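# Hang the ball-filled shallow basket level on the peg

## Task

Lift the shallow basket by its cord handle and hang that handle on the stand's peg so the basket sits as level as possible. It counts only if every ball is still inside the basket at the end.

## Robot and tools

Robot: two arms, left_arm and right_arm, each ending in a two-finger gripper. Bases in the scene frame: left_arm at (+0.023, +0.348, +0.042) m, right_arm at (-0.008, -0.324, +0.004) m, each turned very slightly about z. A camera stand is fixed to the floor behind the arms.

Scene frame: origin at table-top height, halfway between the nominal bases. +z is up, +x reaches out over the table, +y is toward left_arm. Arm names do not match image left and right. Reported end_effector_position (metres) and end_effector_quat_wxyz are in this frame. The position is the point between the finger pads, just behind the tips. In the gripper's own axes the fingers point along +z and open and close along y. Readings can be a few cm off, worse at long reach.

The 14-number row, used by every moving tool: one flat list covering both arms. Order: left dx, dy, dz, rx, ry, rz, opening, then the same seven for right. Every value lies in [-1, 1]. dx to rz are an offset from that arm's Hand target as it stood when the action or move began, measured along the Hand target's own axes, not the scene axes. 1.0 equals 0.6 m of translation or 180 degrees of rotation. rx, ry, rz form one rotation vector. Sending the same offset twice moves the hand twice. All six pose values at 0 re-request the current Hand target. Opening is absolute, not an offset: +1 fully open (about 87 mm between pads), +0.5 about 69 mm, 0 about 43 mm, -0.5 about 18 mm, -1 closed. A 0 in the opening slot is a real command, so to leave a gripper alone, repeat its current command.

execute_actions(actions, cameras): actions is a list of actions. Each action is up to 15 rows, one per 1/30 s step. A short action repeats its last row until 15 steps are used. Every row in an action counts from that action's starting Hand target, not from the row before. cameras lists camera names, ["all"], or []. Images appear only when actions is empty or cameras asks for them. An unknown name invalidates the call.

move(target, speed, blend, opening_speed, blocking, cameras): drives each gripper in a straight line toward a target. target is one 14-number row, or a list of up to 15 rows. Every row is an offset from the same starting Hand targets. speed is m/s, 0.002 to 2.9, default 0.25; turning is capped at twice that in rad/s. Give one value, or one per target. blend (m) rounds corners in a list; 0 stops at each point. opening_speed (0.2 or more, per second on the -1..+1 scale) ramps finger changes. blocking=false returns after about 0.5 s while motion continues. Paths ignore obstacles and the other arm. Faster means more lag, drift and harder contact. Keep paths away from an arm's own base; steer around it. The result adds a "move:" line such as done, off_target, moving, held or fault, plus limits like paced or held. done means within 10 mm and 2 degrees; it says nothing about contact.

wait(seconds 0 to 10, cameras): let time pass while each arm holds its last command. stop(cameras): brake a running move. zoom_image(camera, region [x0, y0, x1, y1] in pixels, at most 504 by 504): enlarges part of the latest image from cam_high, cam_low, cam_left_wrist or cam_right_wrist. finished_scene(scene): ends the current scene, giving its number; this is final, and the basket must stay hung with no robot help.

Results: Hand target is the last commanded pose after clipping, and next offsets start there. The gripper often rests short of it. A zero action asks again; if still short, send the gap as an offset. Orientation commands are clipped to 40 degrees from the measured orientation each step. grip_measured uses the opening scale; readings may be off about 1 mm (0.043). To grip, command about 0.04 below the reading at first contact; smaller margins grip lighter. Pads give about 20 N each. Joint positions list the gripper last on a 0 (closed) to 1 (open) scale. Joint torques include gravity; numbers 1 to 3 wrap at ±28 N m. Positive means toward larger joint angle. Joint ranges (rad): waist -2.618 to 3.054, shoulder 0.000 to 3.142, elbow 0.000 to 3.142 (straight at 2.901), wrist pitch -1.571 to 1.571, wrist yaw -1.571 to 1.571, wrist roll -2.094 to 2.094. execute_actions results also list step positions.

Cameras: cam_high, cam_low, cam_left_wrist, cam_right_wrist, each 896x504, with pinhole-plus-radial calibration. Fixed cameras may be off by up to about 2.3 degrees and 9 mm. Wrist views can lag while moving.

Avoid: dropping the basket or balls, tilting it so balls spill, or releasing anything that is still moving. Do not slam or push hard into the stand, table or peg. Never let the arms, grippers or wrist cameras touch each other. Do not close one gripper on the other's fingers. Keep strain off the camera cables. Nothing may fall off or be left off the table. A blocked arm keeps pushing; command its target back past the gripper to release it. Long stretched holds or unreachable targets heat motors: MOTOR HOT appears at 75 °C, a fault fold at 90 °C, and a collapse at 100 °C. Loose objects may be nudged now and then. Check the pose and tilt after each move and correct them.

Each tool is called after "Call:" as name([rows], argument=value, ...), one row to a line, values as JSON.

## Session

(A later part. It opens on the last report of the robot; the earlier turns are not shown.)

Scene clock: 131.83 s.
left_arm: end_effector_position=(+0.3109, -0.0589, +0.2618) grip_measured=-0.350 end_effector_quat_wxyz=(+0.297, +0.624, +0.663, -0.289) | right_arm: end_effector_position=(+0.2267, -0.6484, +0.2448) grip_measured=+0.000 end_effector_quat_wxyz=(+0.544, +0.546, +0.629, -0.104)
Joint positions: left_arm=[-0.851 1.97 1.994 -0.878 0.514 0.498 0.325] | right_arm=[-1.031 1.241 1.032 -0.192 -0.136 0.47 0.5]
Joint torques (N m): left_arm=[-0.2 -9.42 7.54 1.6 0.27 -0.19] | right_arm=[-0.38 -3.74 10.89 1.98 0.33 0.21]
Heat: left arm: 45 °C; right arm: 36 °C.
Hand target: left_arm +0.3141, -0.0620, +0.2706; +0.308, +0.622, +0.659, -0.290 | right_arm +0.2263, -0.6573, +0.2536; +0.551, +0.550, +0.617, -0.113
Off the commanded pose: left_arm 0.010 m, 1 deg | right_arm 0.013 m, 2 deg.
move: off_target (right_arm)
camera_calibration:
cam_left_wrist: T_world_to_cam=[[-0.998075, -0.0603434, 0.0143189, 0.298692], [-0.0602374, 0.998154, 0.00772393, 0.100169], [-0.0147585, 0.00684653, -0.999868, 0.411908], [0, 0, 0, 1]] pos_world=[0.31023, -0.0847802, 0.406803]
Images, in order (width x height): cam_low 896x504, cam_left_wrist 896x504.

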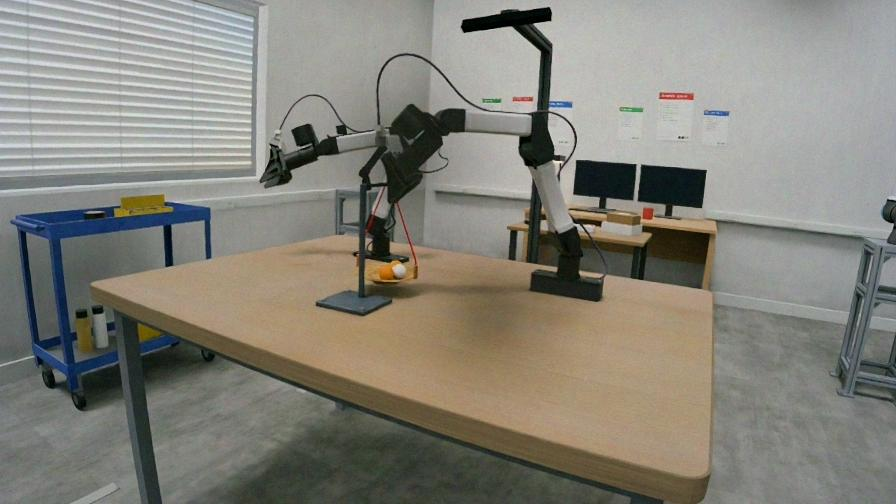

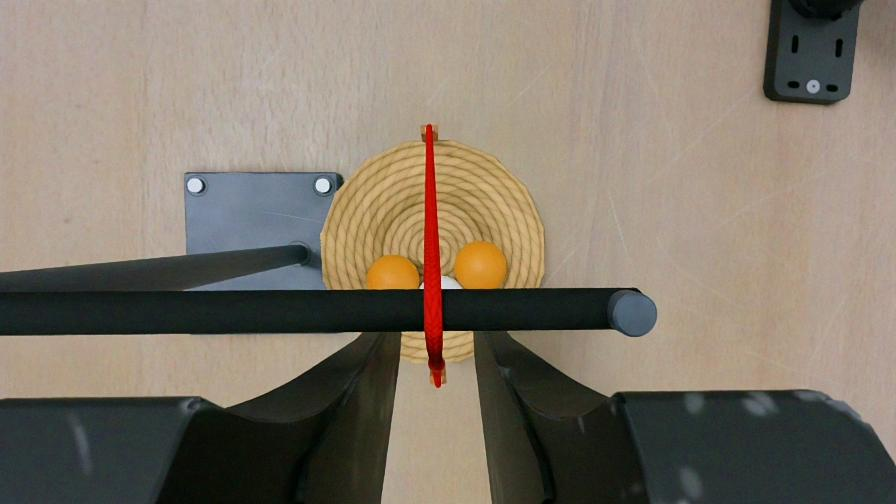

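Call:
move([
  [0,0,-0.12,0,0,0,-0.3,0,0,0,0,0,0,0],
  [-0.02,0,-0.3,0,0,0,-0.3,0,0,0,0,0,0,0],
], speed=[0.04,0.12], cameras=["cam_high","cam_low","cam_left_wrist"])

Call:
zoom_image(camera="cam_low", region=[340, 225, 440, 295])

Call:
zoom_image(camera="cam_high", region=[410, 270, 550, 410])

Scene clock: 135.90 s.
left_arm: end_effector_position=(+0.3044, +0.0691, +0.3966) grip_measured=-0.300 end_effector_quat_wxyz=(+0.326, +0.612, +0.661, -0.287) | right_arm: end_effector_position=(+0.2267, -0.6484, +0.2448) grip_measured=+0.000 end_effector_quat_wxyz=(+0.544, +0.546, +0.629, -0.104)
Joint positions: left_arm=[-0.593 1.925 2.564 -1.553 0.666 0.702 0.35] | right_arm=[-1.031 1.241 1.032 -0.192 -0.136 0.47 0.5]
Joint torques (N m): left_arm=[0.27 -6.53 4.64 1.48 0.42 -0.01] | right_arm=[-0.38 -3.75 10.86 1.98 0.34 0.21]
Heat: left arm: 45 °C; right arm: 36 °C.
Hand target: left_arm +0.3064, +0.0681, +0.3953; +0.308, +0.622, +0.659, -0.290 | right_arm +0.2263, -0.6573, +0.2536; +0.551, +0.550, +0.617, -0.113
Off the commanded pose: left_arm 0.003 m, 2 deg | right_arm 0.013 m, 2 deg.
joint sent to its limit (left arm) — joint 4 (wrist pitch), lower limit. The joint targets still meet the commanded pose.
move: off_target (right_arm)
camera_calibration:
cam_left_wrist: T_world_to_cam=[[-0.995678, -0.0911898, -0.0175976, 0.312047], [-0.0905076, 0.995234, -0.0363013, -0.0023392], [0.0208241, -0.0345517, -0.999186, 0.537425], [0, 0, 0, 1]] pos_world=[0.299295, 0.0493525, 0.542393]
Images, in order (width x height): cam_high 896x504, cam_low 896x504, cam_left_wrist 896x504.

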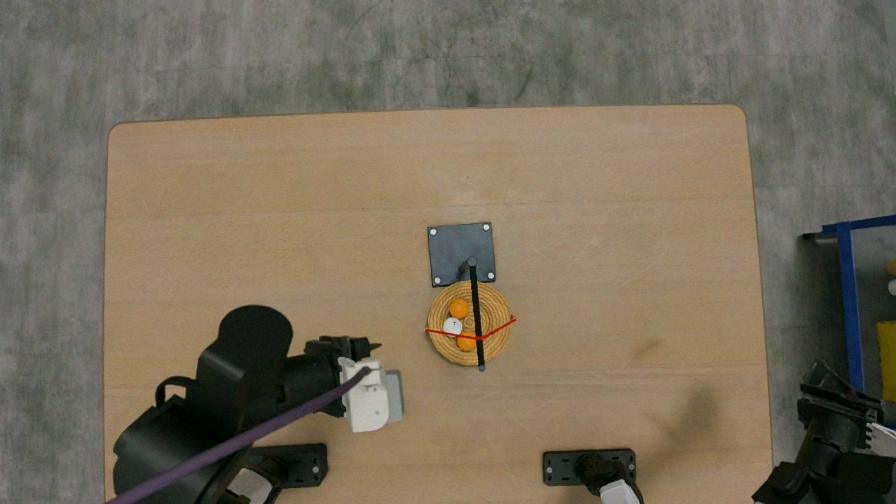

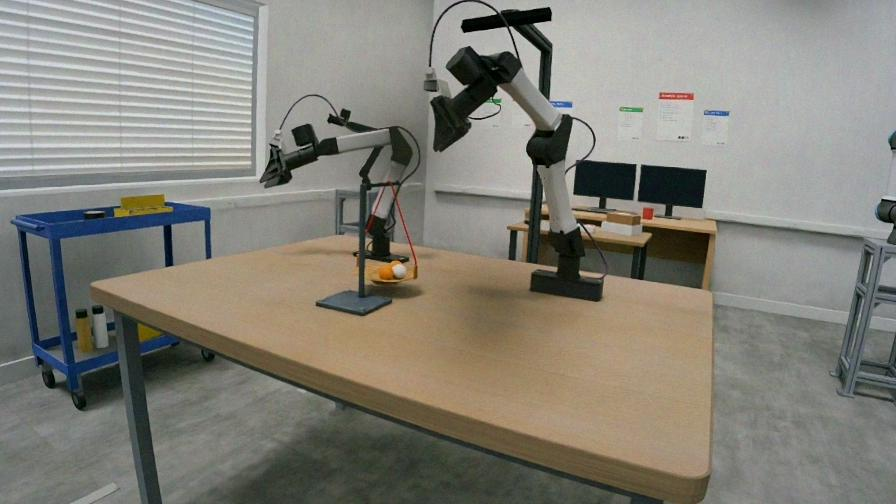

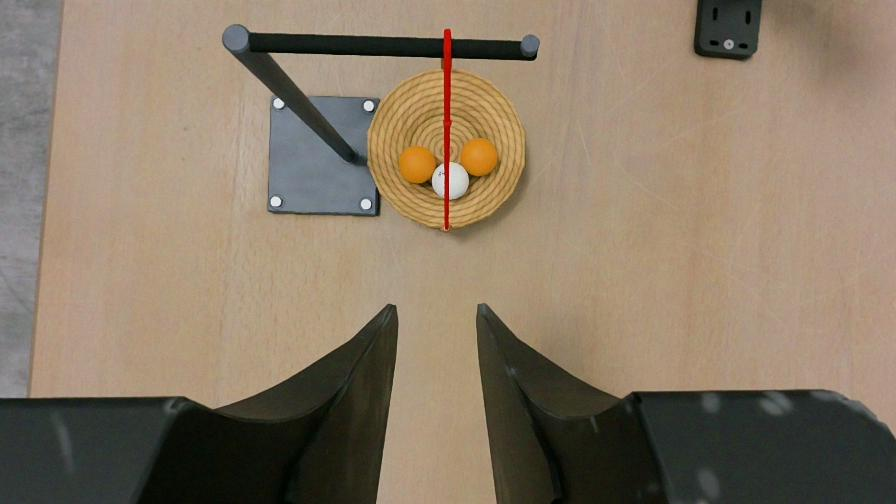

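Scaled by 5.040 from the camera's 896x504 image, which has a finer 1280x720 frame.

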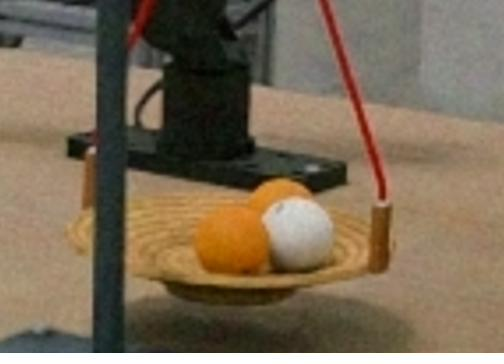

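Scaled by 3.600 from the camera's 896x504 image, which has a finer 1280x720 frame.

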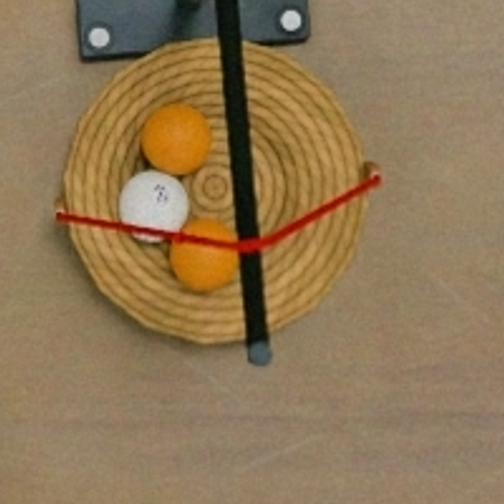

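Call:
move([
  [0.013,0.004,0.2055,0,0,0,-0.35,0,0,0,0,0,0,0],
  [0.029,0.001,0.321,0,0,0,-0.35,0,0,0,0,0,0,0],
  [0.0207,0.001,0.3055,0,0,0,-0.35,0,0,0,0,0,0,0],
], speed=[0.12,0.05,0.02], cameras=["cam_low","cam_left_wrist"])

Call:
zoom_image(camera="cam_left_wrist", region=[340, 180, 540, 380])

Call:
zoom_image(camera="cam_low", region=[310, 140, 450, 280])

Scene clock: 140.60 s.
left_arm: end_effector_position=(+0.3120, -0.0612, +0.2642) grip_measured=-0.350 end_effector_quat_wxyz=(+0.304, +0.624, +0.659, -0.289) | right_arm: end_effector_position=(+0.2267, -0.6484, +0.2448) grip_measured=+0.000 end_effector_quat_wxyz=(+0.544, +0.546, +0.629, -0.104)
Joint positions: left_arm=[-0.852 1.969 1.995 -0.865 0.514 0.499 0.325] | right_arm=[-1.031 1.241 1.032 -0.192 -0.136 0.47 0.5]
Joint torques (N m): left_arm=[-0.21 -8.77 7.34 1.57 0.21 -0.23] | right_arm=[-0.38 -3.75 10.86 1.98 0.33 0.22]
Heat: left arm: 44 °C; right arm: 36 °C.
Hand target: left_arm +0.3148, -0.0642, +0.2681; +0.308, +0.622, +0.659, -0.290 | right_arm +0.2263, -0.6573, +0.2536; +0.551, +0.550, +0.617, -0.113
Off the commanded pose: left_arm 0.006 m, 1 deg | right_arm 0.013 m, 2 deg.
move: off_target (right_arm)
camera_calibration:
cam_left_wrist: T_world_to_cam=[[-0.998276, -0.0584954, 0.00476909, 0.30233], [-0.0585118, 0.998281, -0.0033863, 0.104833], [-0.00456281, -0.00365951, -0.999983, 0.410593], [0, 0, 0, 1]] pos_world=[0.309816, -0.0854653, 0.4095]
Images, in order (width x height): cam_low 896x504, cam_left_wrist 896x504.

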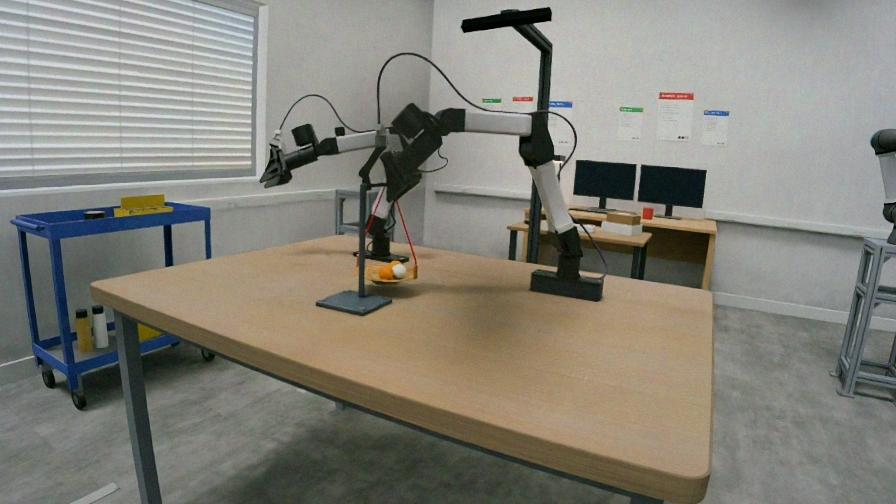

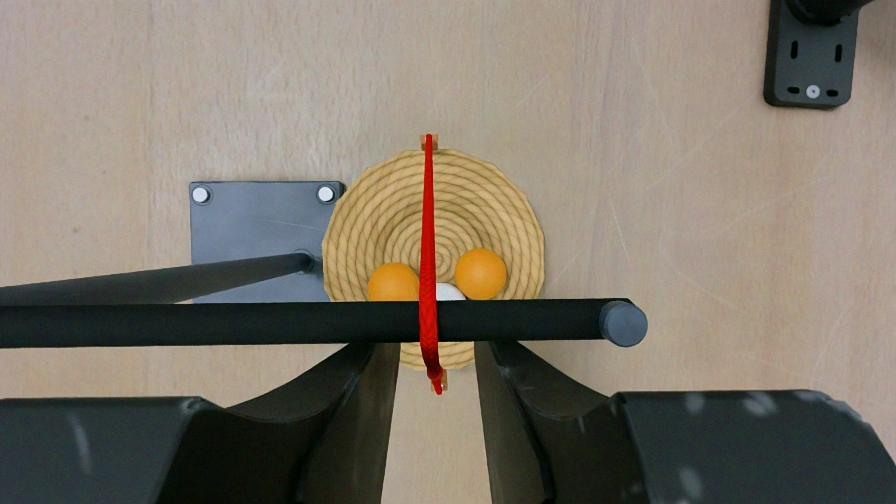

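Scaled by 2.520 from the camera's 896x504 image, which has a finer 1280x720 frame.

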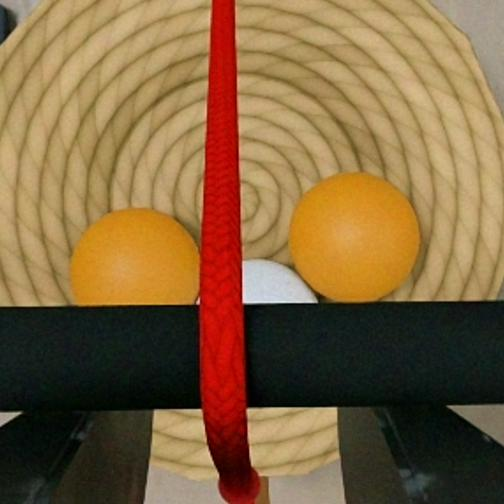

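Scaled by 3.600 from the camera's 896x504 image, which has a finer 1280x720 frame.

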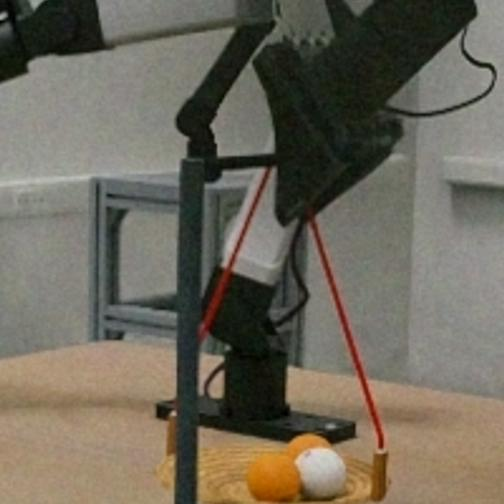

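Grip, then nudge up ~3 mm.

Call:
move(target=[0,0,0,0,0,0,-1,0,0,0,0,0,0,0], opening_speed=0.5, cameras=["cam_low"])

Call:
zoom_image(camera="cam_low", region=[340, 225, 440, 295])

Call:
move(target=[-0.005,0.0,-0.0043,0,0,0,-1,0,0,0,0,0,0,0], speed=0.01, cameras=["cam_low"])

Call:
zoom_image(camera="cam_low", region=[340, 225, 440, 295])

Scene clock: 142.27 s.
left_arm: end_effector_position=(+0.3120, -0.0612, +0.2641) grip_measured=-0.920 end_effector_quat_wxyz=(+0.304, +0.624, +0.659, -0.289) | right_arm: end_effector_position=(+0.2267, -0.6484, +0.2448) grip_measured=+0.000 end_effector_quat_wxyz=(+0.544, +0.546, +0.629, -0.104)
Joint positions: left_arm=[-0.852 1.969 1.995 -0.866 0.514 0.499 0.04] | right_arm=[-1.031 1.241 1.032 -0.192 -0.136 0.47 0.5]
Joint torques (N m): left_arm=[-0.21 -8.73 7.43 1.56 0.25 -0.22] | right_arm=[-0.38 -3.75 10.91 1.98 0.33 0.22]
Heat: left arm: 44 °C; right arm: 36 °C.
Hand target: left_arm +0.3148, -0.0642, +0.2681; +0.308, +0.622, +0.659, -0.290 | right_arm +0.2263, -0.6573, +0.2536; +0.551, +0.550, +0.617, -0.113
Off the commanded pose: left_arm 0.006 m, 1 deg | right_arm 0.013 m, 2 deg.
move: off_target (right_arm)
Images, in order (width x height): cam_low 896x504.

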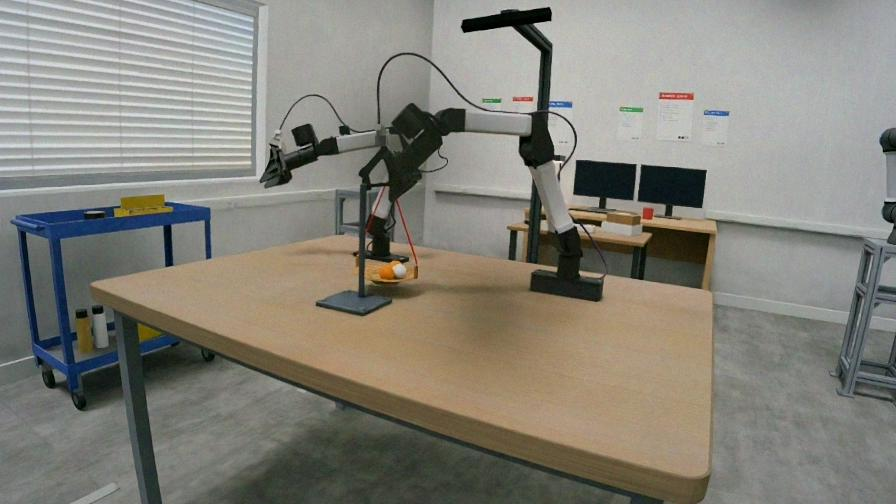

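Scaled by 5.040 from the camera's 896x504 image, which has a finer 1280x720 frame.

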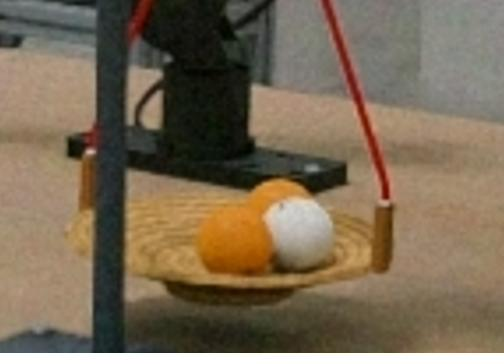

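Scene clock: 143.03 s.
left_arm: end_effector_position=(+0.3112, -0.0603, +0.2697) grip_measured=-0.920 end_effector_quat_wxyz=(+0.304, +0.624, +0.659, -0.289) | right_arm: end_effector_position=(+0.2267, -0.6484, +0.2448) grip_measured=+0.000 end_effector_quat_wxyz=(+0.544, +0.546, +0.629, -0.104)
Joint positions: left_arm=[-0.852 1.969 2.017 -0.886 0.514 0.499 0.04] | right_arm=[-1.031 1.241 1.032 -0.192 -0.136 0.47 0.5]
Joint torques (N m): left_arm=[-0.28 -8.35 7.5 1.59 0.24 -0.24] | right_arm=[-0.38 -3.77 10.89 1.98 0.33 0.21]
Heat: left arm: 44 °C; right arm: 36 °C.
Hand target: left_arm +0.3148, -0.0642, +0.2721; +0.308, +0.622, +0.659, -0.290 | right_arm +0.2263, -0.6573, +0.2536; +0.551, +0.550, +0.617, -0.113
Off the commanded pose: left_arm 0.006 m, 0 deg | right_arm 0.013 m, 2 deg.
move: off_target (right_arm)
Images, in order (width x height): cam_low 896x504.

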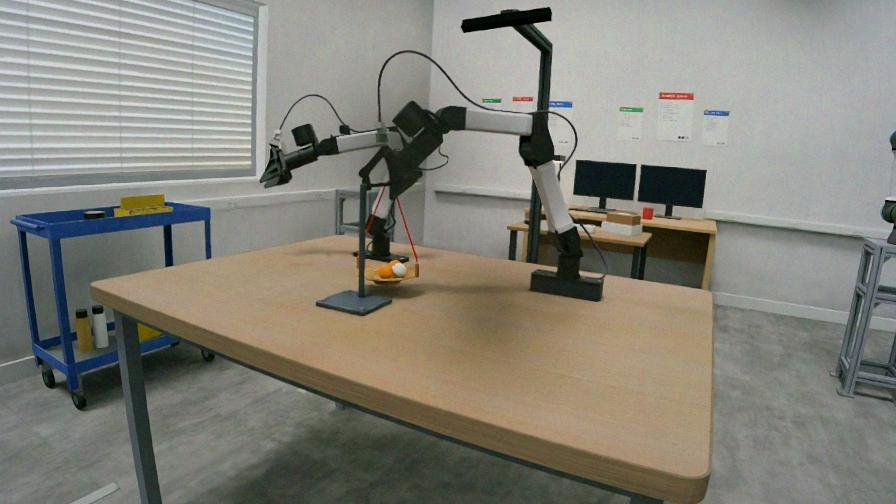

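Scaled by 5.040 from the camera's 896x504 image, which has a finer 1280x720 frame.

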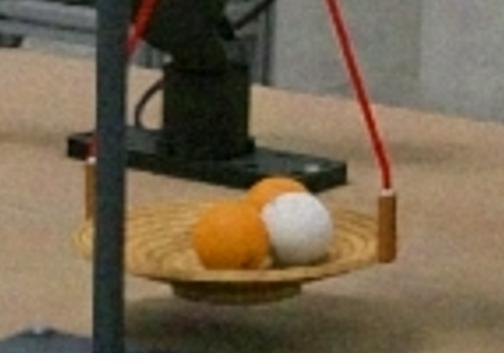

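Call:
move(target=[0,0,0,0,0,0,-0.35,0,0,0,0,0,0,0], opening_speed=0.25, cameras=["cam_low"])

Call:
zoom_image(camera="cam_low", region=[340, 225, 440, 295])

Call:
move([
  [0,0,-0.12,0,0,0,-0.3,0,0,0,0,0,0,0],
  [-0.02,0,-0.3,0,0,0,-0.3,0,0,0,0,0,0,0],
], speed=[0.04,0.15], cameras=["cam_high","cam_low"])

Call:
zoom_image(camera="cam_low", region=[340, 225, 440, 295])

Call:
zoom_image(camera="cam_high", region=[410, 270, 550, 410])

Scene clock: 146.20 s.
left_arm: end_effector_position=(+0.3110, -0.0601, +0.2695) grip_measured=-0.350 end_effector_quat_wxyz=(+0.304, +0.624, +0.659, -0.289) | right_arm: end_effector_position=(+0.2267, -0.6484, +0.2448) grip_measured=+0.000 end_effector_quat_wxyz=(+0.544, +0.546, +0.629, -0.104)
Joint positions: left_arm=[-0.852 1.969 2.017 -0.888 0.514 0.499 0.325] | right_arm=[-1.031 1.241 1.032 -0.192 -0.136 0.47 0.5]
Joint torques (N m): left_arm=[-0.13 -8.38 7.57 1.59 0.23 -0.2] | right_arm=[-0.38 -3.74 10.88 1.98 0.33 0.22]
Heat: left arm: 44 °C; right arm: 36 °C.
Hand target: left_arm +0.3148, -0.0642, +0.2721; +0.308, +0.622, +0.659, -0.290 | right_arm +0.2263, -0.6573, +0.2536; +0.551, +0.550, +0.617, -0.113
Off the commanded pose: left_arm 0.006 m, 1 deg | right_arm 0.013 m, 2 deg.
move: off_target (right_arm)
Images, in order (width x height): cam_low 896x504.

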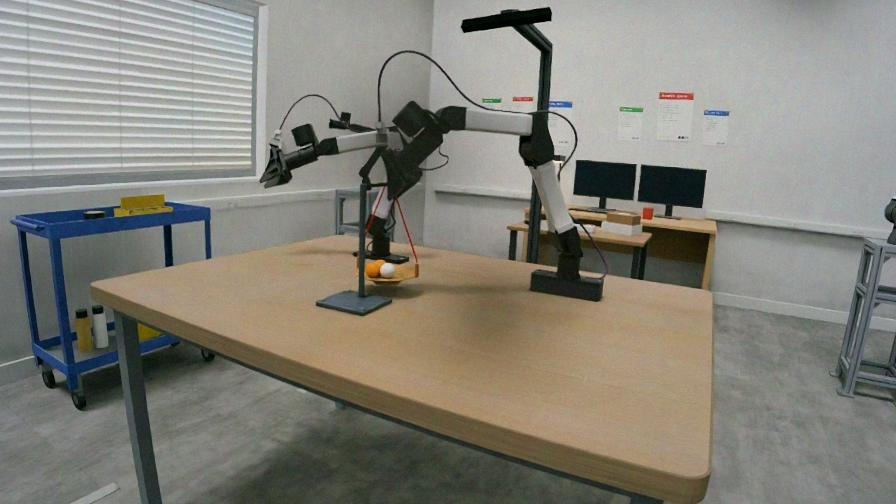

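Scaled by 5.040 from the camera's 896x504 image, which has a finer 1280x720 frame.

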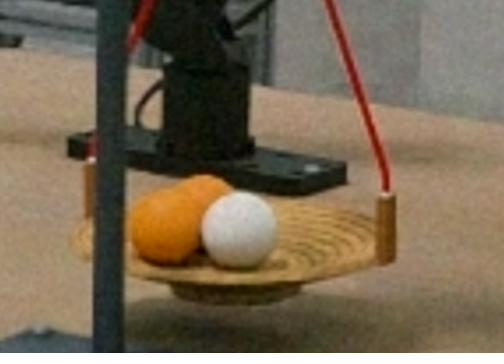

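Scene clock: 149.90 s.
left_arm: end_effector_position=(+0.3052, +0.0670, +0.3990) grip_measured=-0.300 end_effector_quat_wxyz=(+0.330, +0.611, +0.660, -0.287) | right_arm: end_effector_position=(+0.2267, -0.6484, +0.2448) grip_measured=+0.000 end_effector_quat_wxyz=(+0.544, +0.546, +0.629, -0.104)
Joint positions: left_arm=[-0.597 1.934 2.586 -1.553 0.664 0.694 0.35] | right_arm=[-1.031 1.241 1.032 -0.192 -0.136 0.47 0.5]
Joint torques (N m): left_arm=[0.18 -6.46 4.33 1.43 0.45 0.03] | right_arm=[-0.36 -3.75 10.88 1.98 0.33 0.22]
Heat: left arm: 44 °C; right arm: 36 °C.
Hand target: left_arm +0.3071, +0.0660, +0.3968; +0.308, +0.622, +0.659, -0.290 | right_arm +0.2263, -0.6573, +0.2536; +0.551, +0.550, +0.617, -0.113
Off the commanded pose: left_arm 0.003 m, 3 deg | right_arm 0.013 m, 2 deg.
joint sent to its limit (left arm) — joint 4 (wrist pitch), lower limit. The joint targets still meet the commanded pose.
move: off_target (left_arm, right_arm)
Images, in order (width x height): cam_high 896x504, cam_low 896x504.

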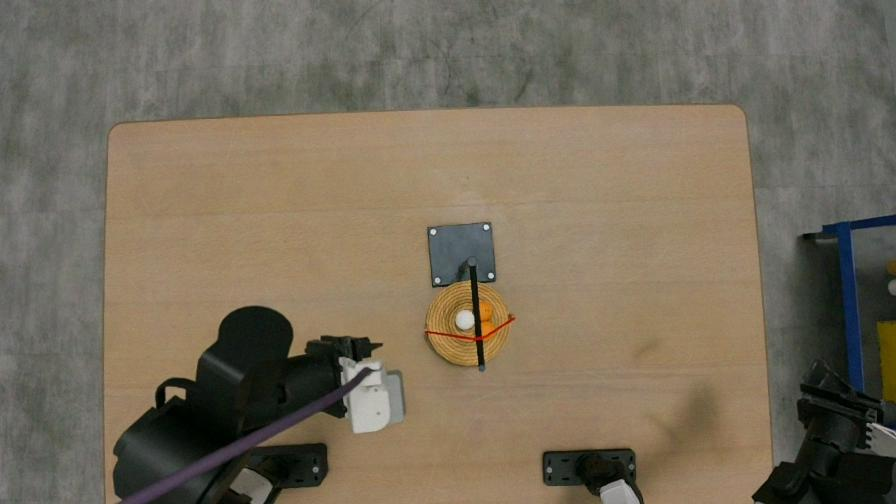

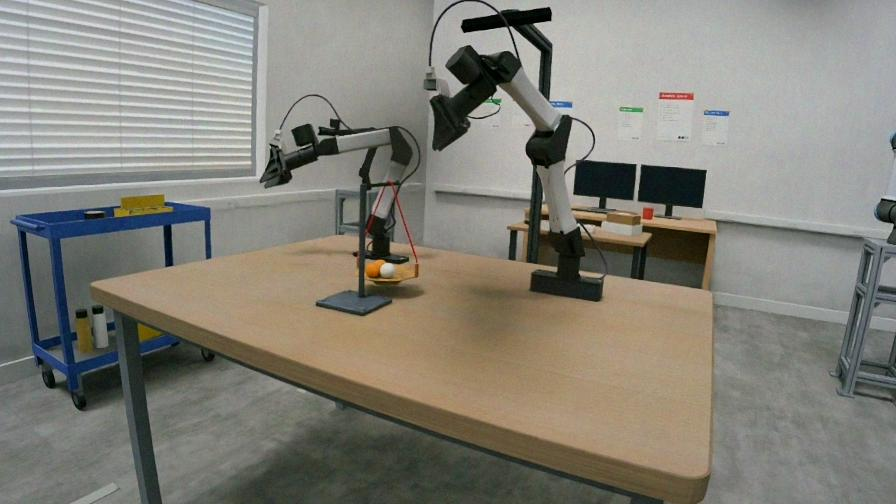

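Scaled by 5.040 from the camera's 896x504 image, which has a finer 1280x720 frame.

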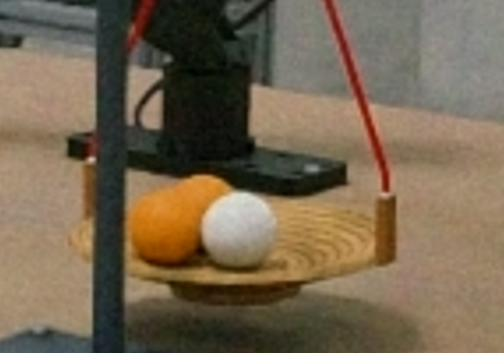

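Scaled by 3.600 from the camera's 896x504 image, which has a finer 1280x720 frame.

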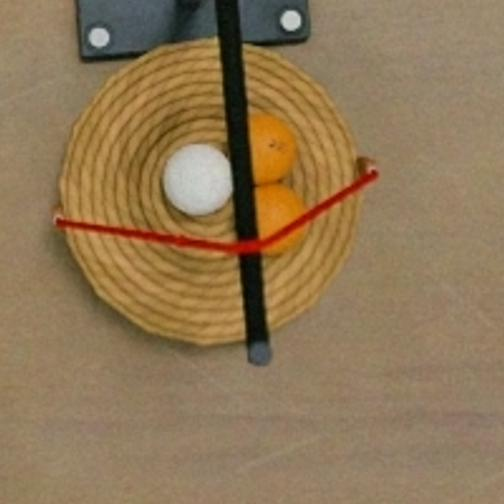

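Call:
finished_scene(scene=2)

The scene is finished: the task was done.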